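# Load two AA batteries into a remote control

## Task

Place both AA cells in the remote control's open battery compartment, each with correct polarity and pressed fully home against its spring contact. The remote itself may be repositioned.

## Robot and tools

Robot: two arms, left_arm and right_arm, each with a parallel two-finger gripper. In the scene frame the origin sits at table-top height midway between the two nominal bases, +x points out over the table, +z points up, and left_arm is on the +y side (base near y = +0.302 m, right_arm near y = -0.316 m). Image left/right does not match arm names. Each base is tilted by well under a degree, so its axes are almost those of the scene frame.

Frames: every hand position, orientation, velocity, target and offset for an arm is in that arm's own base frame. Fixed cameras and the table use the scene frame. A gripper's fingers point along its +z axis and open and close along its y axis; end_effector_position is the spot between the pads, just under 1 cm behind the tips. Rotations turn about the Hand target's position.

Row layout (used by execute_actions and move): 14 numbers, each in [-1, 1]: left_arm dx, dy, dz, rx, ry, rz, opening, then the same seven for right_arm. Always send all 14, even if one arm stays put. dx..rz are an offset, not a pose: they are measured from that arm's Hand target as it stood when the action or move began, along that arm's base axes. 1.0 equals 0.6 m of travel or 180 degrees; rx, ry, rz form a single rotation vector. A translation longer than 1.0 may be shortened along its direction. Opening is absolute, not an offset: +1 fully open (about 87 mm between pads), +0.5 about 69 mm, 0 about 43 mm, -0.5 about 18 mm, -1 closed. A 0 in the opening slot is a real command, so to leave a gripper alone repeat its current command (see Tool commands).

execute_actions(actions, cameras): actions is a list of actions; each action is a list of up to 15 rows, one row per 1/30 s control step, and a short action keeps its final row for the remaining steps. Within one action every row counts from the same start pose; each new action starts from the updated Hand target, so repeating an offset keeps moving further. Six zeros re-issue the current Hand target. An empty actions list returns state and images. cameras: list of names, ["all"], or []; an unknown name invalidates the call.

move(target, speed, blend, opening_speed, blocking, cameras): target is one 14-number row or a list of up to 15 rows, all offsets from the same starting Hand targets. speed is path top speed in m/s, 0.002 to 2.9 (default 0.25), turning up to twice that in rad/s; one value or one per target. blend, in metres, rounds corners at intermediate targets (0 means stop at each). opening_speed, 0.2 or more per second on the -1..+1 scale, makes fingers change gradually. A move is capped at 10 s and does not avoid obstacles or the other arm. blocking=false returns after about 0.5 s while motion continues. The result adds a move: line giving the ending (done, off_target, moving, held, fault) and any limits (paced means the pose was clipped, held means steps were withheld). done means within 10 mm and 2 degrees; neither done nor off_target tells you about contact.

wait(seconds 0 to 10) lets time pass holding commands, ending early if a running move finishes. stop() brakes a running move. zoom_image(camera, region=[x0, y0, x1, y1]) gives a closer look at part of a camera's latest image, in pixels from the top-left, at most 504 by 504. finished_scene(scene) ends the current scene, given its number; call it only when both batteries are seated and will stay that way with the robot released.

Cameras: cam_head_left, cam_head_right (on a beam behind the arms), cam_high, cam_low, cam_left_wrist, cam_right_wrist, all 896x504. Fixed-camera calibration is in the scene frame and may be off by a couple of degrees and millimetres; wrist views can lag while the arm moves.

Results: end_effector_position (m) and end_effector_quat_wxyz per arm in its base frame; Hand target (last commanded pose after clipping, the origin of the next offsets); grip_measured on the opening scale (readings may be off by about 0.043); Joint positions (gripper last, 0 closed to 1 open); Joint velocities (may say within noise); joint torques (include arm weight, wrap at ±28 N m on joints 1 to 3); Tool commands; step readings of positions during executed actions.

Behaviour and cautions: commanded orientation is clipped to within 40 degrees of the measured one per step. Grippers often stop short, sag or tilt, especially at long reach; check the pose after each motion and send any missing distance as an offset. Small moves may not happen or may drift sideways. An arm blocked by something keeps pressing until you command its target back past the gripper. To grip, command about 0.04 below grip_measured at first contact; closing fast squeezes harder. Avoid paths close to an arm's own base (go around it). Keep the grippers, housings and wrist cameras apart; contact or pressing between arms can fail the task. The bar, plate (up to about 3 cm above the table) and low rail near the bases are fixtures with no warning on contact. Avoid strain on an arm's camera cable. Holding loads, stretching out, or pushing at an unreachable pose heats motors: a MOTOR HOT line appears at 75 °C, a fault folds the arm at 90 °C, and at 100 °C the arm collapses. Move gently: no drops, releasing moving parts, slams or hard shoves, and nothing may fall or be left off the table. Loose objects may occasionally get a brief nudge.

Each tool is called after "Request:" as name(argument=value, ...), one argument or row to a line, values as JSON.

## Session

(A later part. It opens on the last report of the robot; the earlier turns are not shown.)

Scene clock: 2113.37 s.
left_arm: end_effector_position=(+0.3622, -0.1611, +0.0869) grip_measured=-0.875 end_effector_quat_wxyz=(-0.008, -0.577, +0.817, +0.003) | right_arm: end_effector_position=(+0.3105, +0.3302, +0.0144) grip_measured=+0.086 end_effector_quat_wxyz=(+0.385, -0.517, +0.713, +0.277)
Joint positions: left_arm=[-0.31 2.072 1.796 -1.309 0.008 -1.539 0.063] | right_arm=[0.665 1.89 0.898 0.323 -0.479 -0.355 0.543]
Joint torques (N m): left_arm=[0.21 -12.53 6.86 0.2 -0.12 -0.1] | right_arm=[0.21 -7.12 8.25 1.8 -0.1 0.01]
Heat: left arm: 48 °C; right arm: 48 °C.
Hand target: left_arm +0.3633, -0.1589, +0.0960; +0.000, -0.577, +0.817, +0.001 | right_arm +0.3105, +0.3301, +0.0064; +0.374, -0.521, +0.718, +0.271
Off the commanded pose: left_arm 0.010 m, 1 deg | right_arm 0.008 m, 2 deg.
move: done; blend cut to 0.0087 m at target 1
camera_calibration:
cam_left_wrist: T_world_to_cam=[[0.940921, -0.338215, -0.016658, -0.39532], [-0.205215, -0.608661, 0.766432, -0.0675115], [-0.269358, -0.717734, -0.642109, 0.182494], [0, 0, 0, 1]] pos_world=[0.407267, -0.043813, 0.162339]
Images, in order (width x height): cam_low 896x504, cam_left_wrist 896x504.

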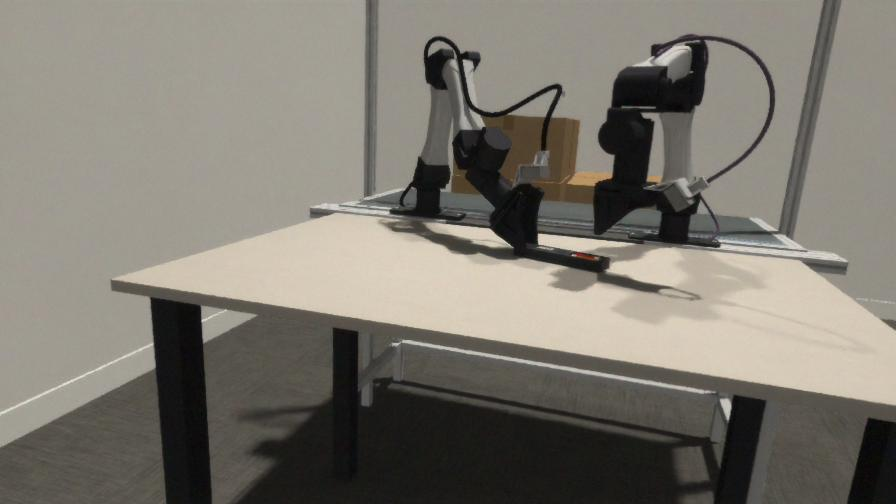

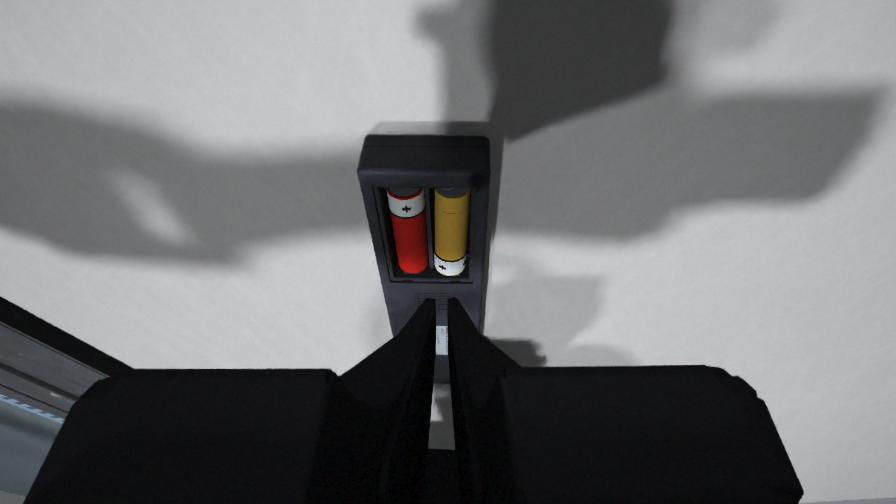

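Request:
zoom_image(
  camera="cam_left_wrist",
  region=[370, 225, 490, 295],
)

Request:
zoom_image(
  camera="cam_left_wrist",
  region=[350, 165, 500, 235],
)

Scaled by 4.200.

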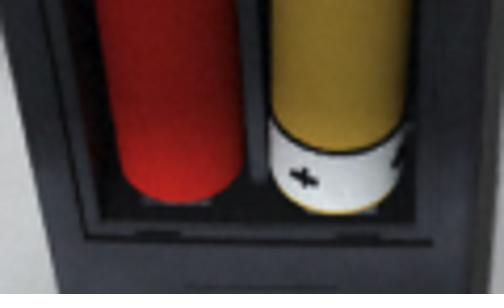

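Scaled by 3.360.

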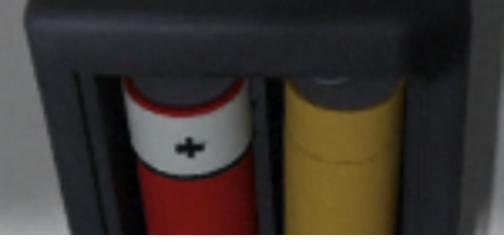

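Request:
wait(
  seconds=0.1,
  cameras=["cam_right_wrist"],
)

Request:
zoom_image(
  camera="cam_right_wrist",
  region=[380, 10, 500, 70],
)

Scene clock: 2124.63 s.
left_arm: end_effector_position=(+0.3621, -0.1610, +0.0869) grip_measured=-0.875 end_effector_quat_wxyz=(-0.008, -0.577, +0.817, +0.003) | right_arm: end_effector_position=(+0.3105, +0.3302, +0.0144) grip_measured=+0.086 end_effector_quat_wxyz=(+0.385, -0.517, +0.713, +0.277)
Joint positions: left_arm=[-0.31 2.072 1.796 -1.31 0.008 -1.539 0.063] | right_arm=[0.665 1.89 0.898 0.323 -0.479 -0.355 0.543]
Joint torques (N m): left_arm=[0.09 -12.38 7.13 0.11 -0.09 -0.05] | right_arm=[0.21 -7.1 8.27 1.79 -0.1 0.02]
Heat: left arm: 49 °C; right arm: 48 °C.
Hand target: left_arm +0.3633, -0.1589, +0.0960; +0.000, -0.577, +0.817, +0.001 | right_arm +0.3105, +0.3301, +0.0064; +0.374, -0.521, +0.718, +0.271
Tool commands: left_gripper/opening=-0.875 right_gripper/opening=+0.0
Off the commanded pose: left_arm 0.010 m, 1 deg | right_arm 0.008 m, 2 deg.
wait: 0.10 s; at rest from the start
camera_calibration:
cam_right_wrist: T_world_to_cam=[[0.945222, -0.326426, 0.000939643, -0.188101], [-0.3237, -0.937692, -0.1263, 0.435234], [0.0421085, 0.119077, -0.991992, 0.103227], [0, 0, 0, 1]] pos_world=[0.314336, 0.334423, 0.157547]
Images, in order (width x height): cam_right_wrist 896x504.

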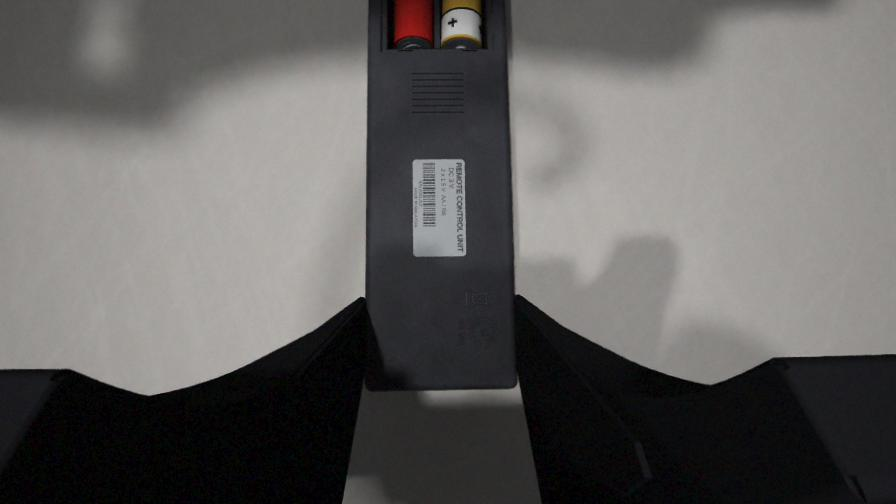

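Scaled by 4.200.

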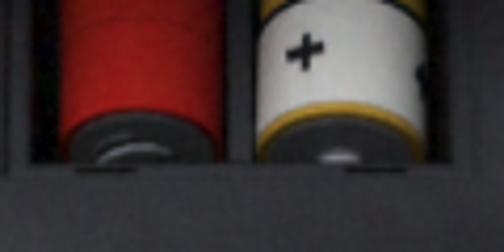

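Request:
move(
  target=[
    [0,0,0.03,0,0,0,-0.875,0,0,0.008,0,0,0,0.0],
    [0,0,0.03,0,0,0,-0.875,0,0,0.012,0,0,0,0.55],
  ],
  speed=0.05,
  opening_speed=0.4,
  cameras=["cam_right_wrist"],
)

Scene clock: 2138.93 s.
left_arm: end_effector_position=(+0.3624, -0.1611, +0.1055) grip_measured=-0.875 end_effector_quat_wxyz=(-0.007, -0.577, +0.817, +0.003) | right_arm: end_effector_position=(+0.3069, +0.3272, +0.0104) grip_measured=+0.550 end_effector_quat_wxyz=(+0.370, -0.517, +0.720, +0.276)
Joint positions: left_arm=[-0.31 2.072 1.87 -1.382 0.008 -1.539 0.063] | right_arm=[0.665 1.89 0.905 0.282 -0.479 -0.355 0.775]
Joint torques (N m): left_arm=[0.28 -12.33 7.24 0.19 -0.09 -0.11] | right_arm=[0.2 -8.9 8.53 1.88 -0.11 0.01]
Heat: left arm: 51 °C; right arm: 48 °C.
Hand target: left_arm +0.3634, -0.1590, +0.1141; +0.000, -0.577, +0.817, +0.001 | right_arm +0.3105, +0.3302, +0.0135; +0.374, -0.521, +0.718, +0.271
Off the commanded pose: left_arm 0.009 m, 1 deg | right_arm 0.006 m, 1 deg.
move: done
camera_calibration:
cam_right_wrist: T_world_to_cam=[[0.944952, -0.326773, -0.0168761, -0.185234], [-0.326801, -0.939947, -0.0984949, 0.432167], [0.0163228, 0.0985881, -0.994994, 0.114524], [0, 0, 0, 1]] pos_world=[0.3144, 0.334394, 0.153391]
Images, in order (width x height): cam_right_wrist 896x504.

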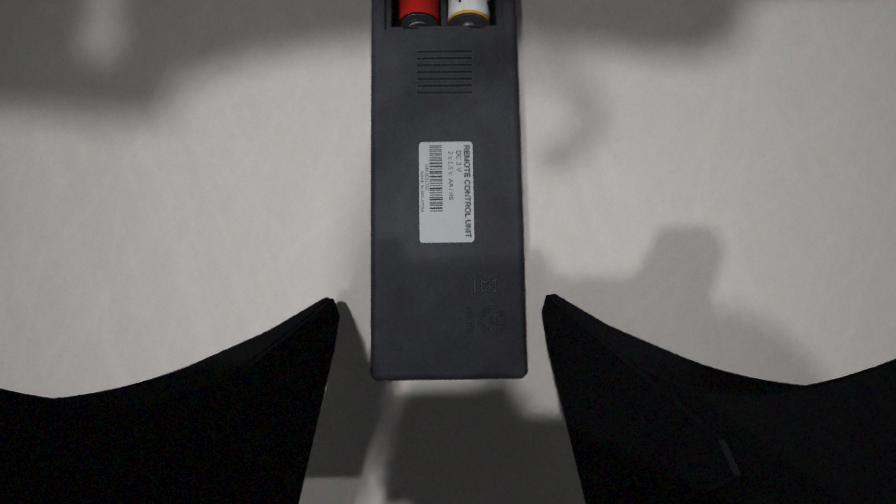

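Request:
move(
  target=[
    [0,0,0.05,0,0,0,-0.875,-0.0217,-0.0658,0.05,0,0,0,0.55],
    [0,0.0,0.1,0,0,0,-0.875,-0.0433,-0.1317,0.14,0,0,0,0.55],
  ],
  blend=[0.02,0],
  speed=0.12,
  cameras=["cam_left_wrist","cam_right_wrist","cam_low","cam_head_left"],
)

Request:
zoom_image(
  camera="cam_left_wrist",
  region=[340, 120, 500, 280],
)

Request:
zoom_image(
  camera="cam_low",
  region=[530, 230, 630, 290],
)

Scene clock: 2145.27 s.
left_arm: end_effector_position=(+0.3635, -0.1615, +0.1591) grip_measured=-0.875 end_effector_quat_wxyz=(+0.004, -0.577, +0.817, -0.012) | right_arm: end_effector_position=(+0.2833, +0.2505, +0.0875) grip_measured=+0.550 end_effector_quat_wxyz=(+0.365, -0.517, +0.727, +0.268)
Joint positions: left_arm=[-0.31 2.072 2.085 -1.561 0.008 -1.539 0.063] | right_arm=[0.513 1.492 0.845 -0.132 -0.574 -0.478 0.775]
Joint torques (N m): left_arm=[0.75 -13.33 7.46 0.21 0.02 -0.13] | right_arm=[-0.77 -7.97 8.96 1.78 -0.46 -0.01]
Heat: left arm: 51 °C; right arm: 48 °C.
Hand target: left_arm +0.3634, -0.1590, +0.1741; +0.000, -0.577, +0.817, +0.001 | right_arm +0.2845, +0.2511, +0.0975; +0.374, -0.521, +0.718, +0.271
Off the commanded pose: left_arm 0.015 m, 2 deg | right_arm 0.010 m, 2 deg.
joint sent to its limit (left arm) — joint 4 (wrist pitch), lower limit. The joint targets are off in orientation, not in position.
move: off_target (left_arm)
camera_calibration:
cam_left_wrist: T_world_to_cam=[[0.940854, -0.338176, 0.0207559, -0.401552], [-0.232535, -0.599965, 0.765487, -0.111321], [-0.246416, -0.725038, -0.643117, 0.219516], [0, 0, 0, 1]] pos_world=[0.406008, -0.0434263, 0.234723]
cam_right_wrist: T_world_to_cam=[[0.941299, -0.337282, -0.0140775, -0.183308], [-0.337321, -0.938155, -0.0779737, 0.36063], [0.0130922, 0.0781451, -0.996856, 0.205368], [0, 0, 0, 1]] pos_world=[0.291507, 0.260452, 0.230262]
Images, in order (width x height): cam_head_left 896x504, cam_low 896x504, cam_left_wrist 896x504, cam_right_wrist 896x504.

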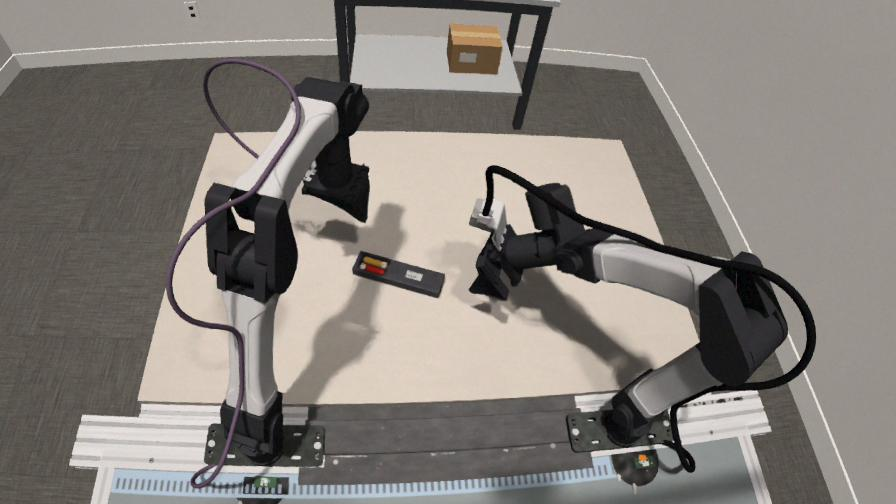

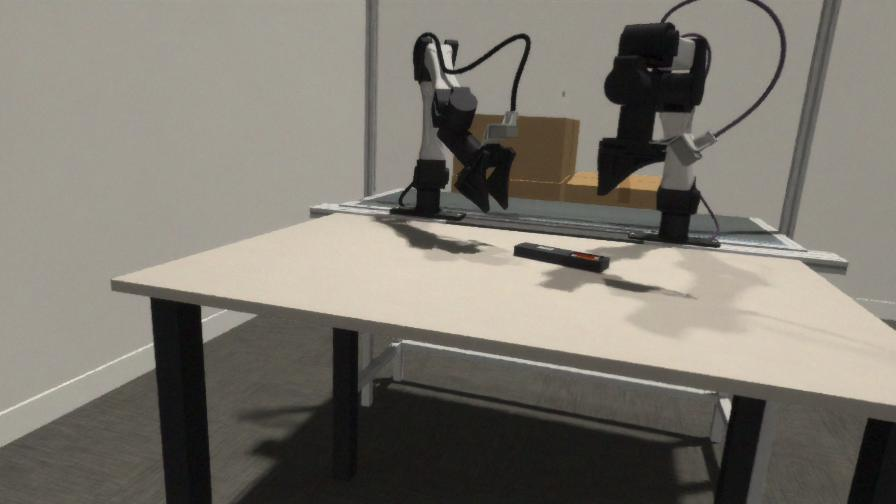

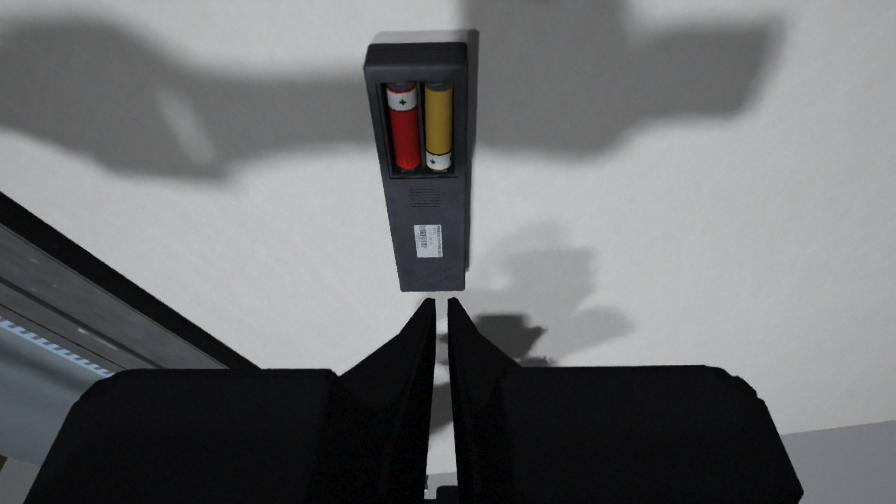

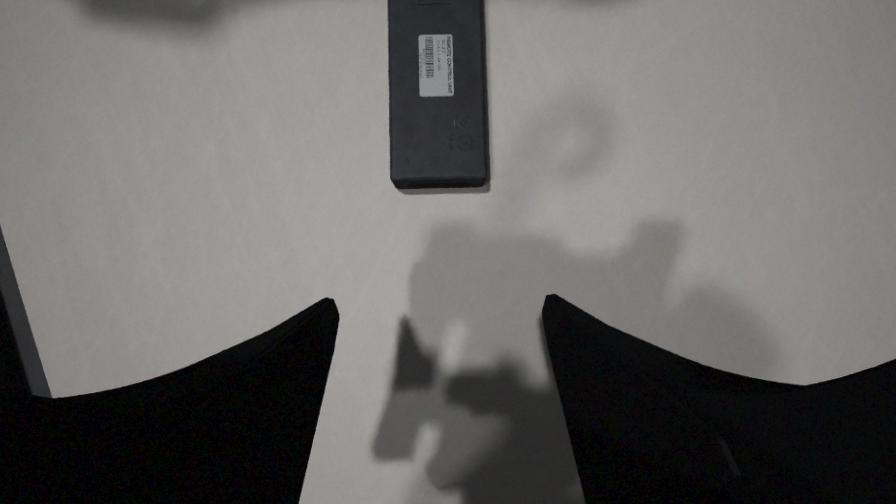

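Scaled by 3.150.

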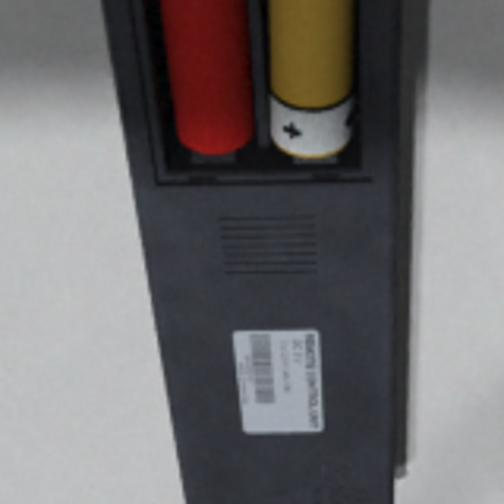

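Scaled by 5.040.

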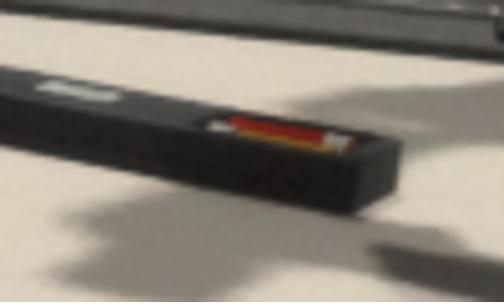

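Request:
zoom_image(
  camera="cam_left_wrist",
  region=[365, 75, 475, 185],
)

Request:
zoom_image(
  camera="cam_low",
  region=[566, 246, 610, 274],
)

Request:
zoom_image(
  camera="cam_head_left",
  region=[345, 245, 405, 290],
)

Scaled by 4.582.

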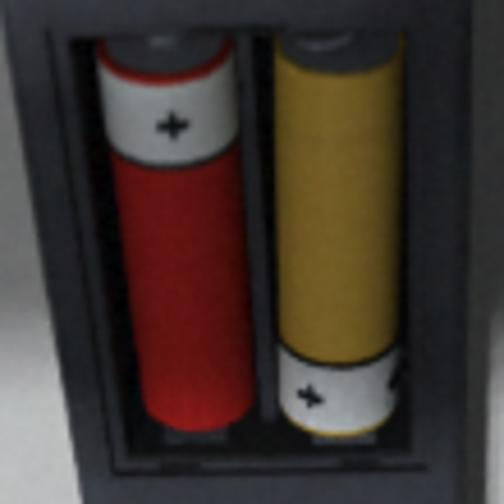

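Scaled by 11.455.

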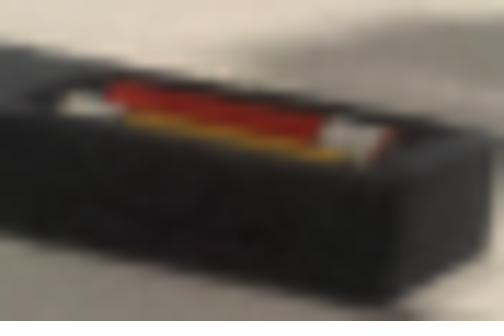

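Scaled by 8.400.

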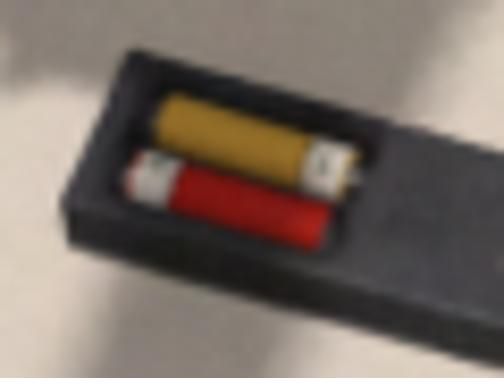

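Request:
zoom_image(
  camera="cam_low",
  region=[567, 249, 587, 261],
)

Request:
zoom_image(
  camera="cam_low",
  region=[585, 252, 605, 264],
)

Request:
zoom_image(
  camera="cam_head_left",
  region=[378, 257, 398, 277],
)

Scaled by 25.200.

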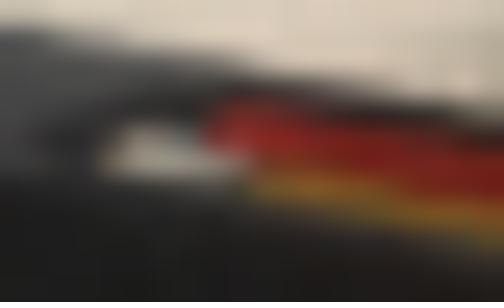

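Scaled by 25.200.

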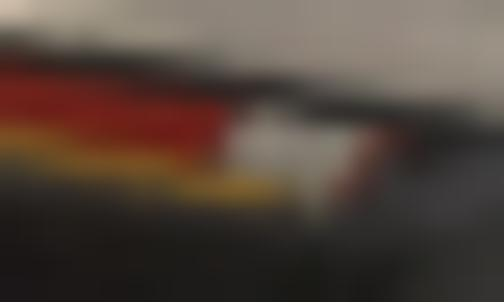

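Scaled by 25.200.

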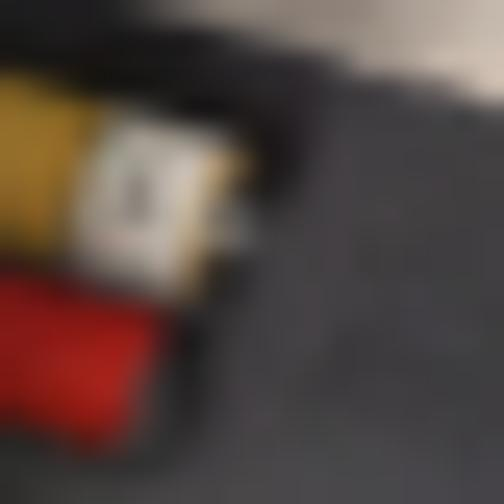

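Request:
finished_scene(
  scene=2,
)

The scene is finished: the task was done.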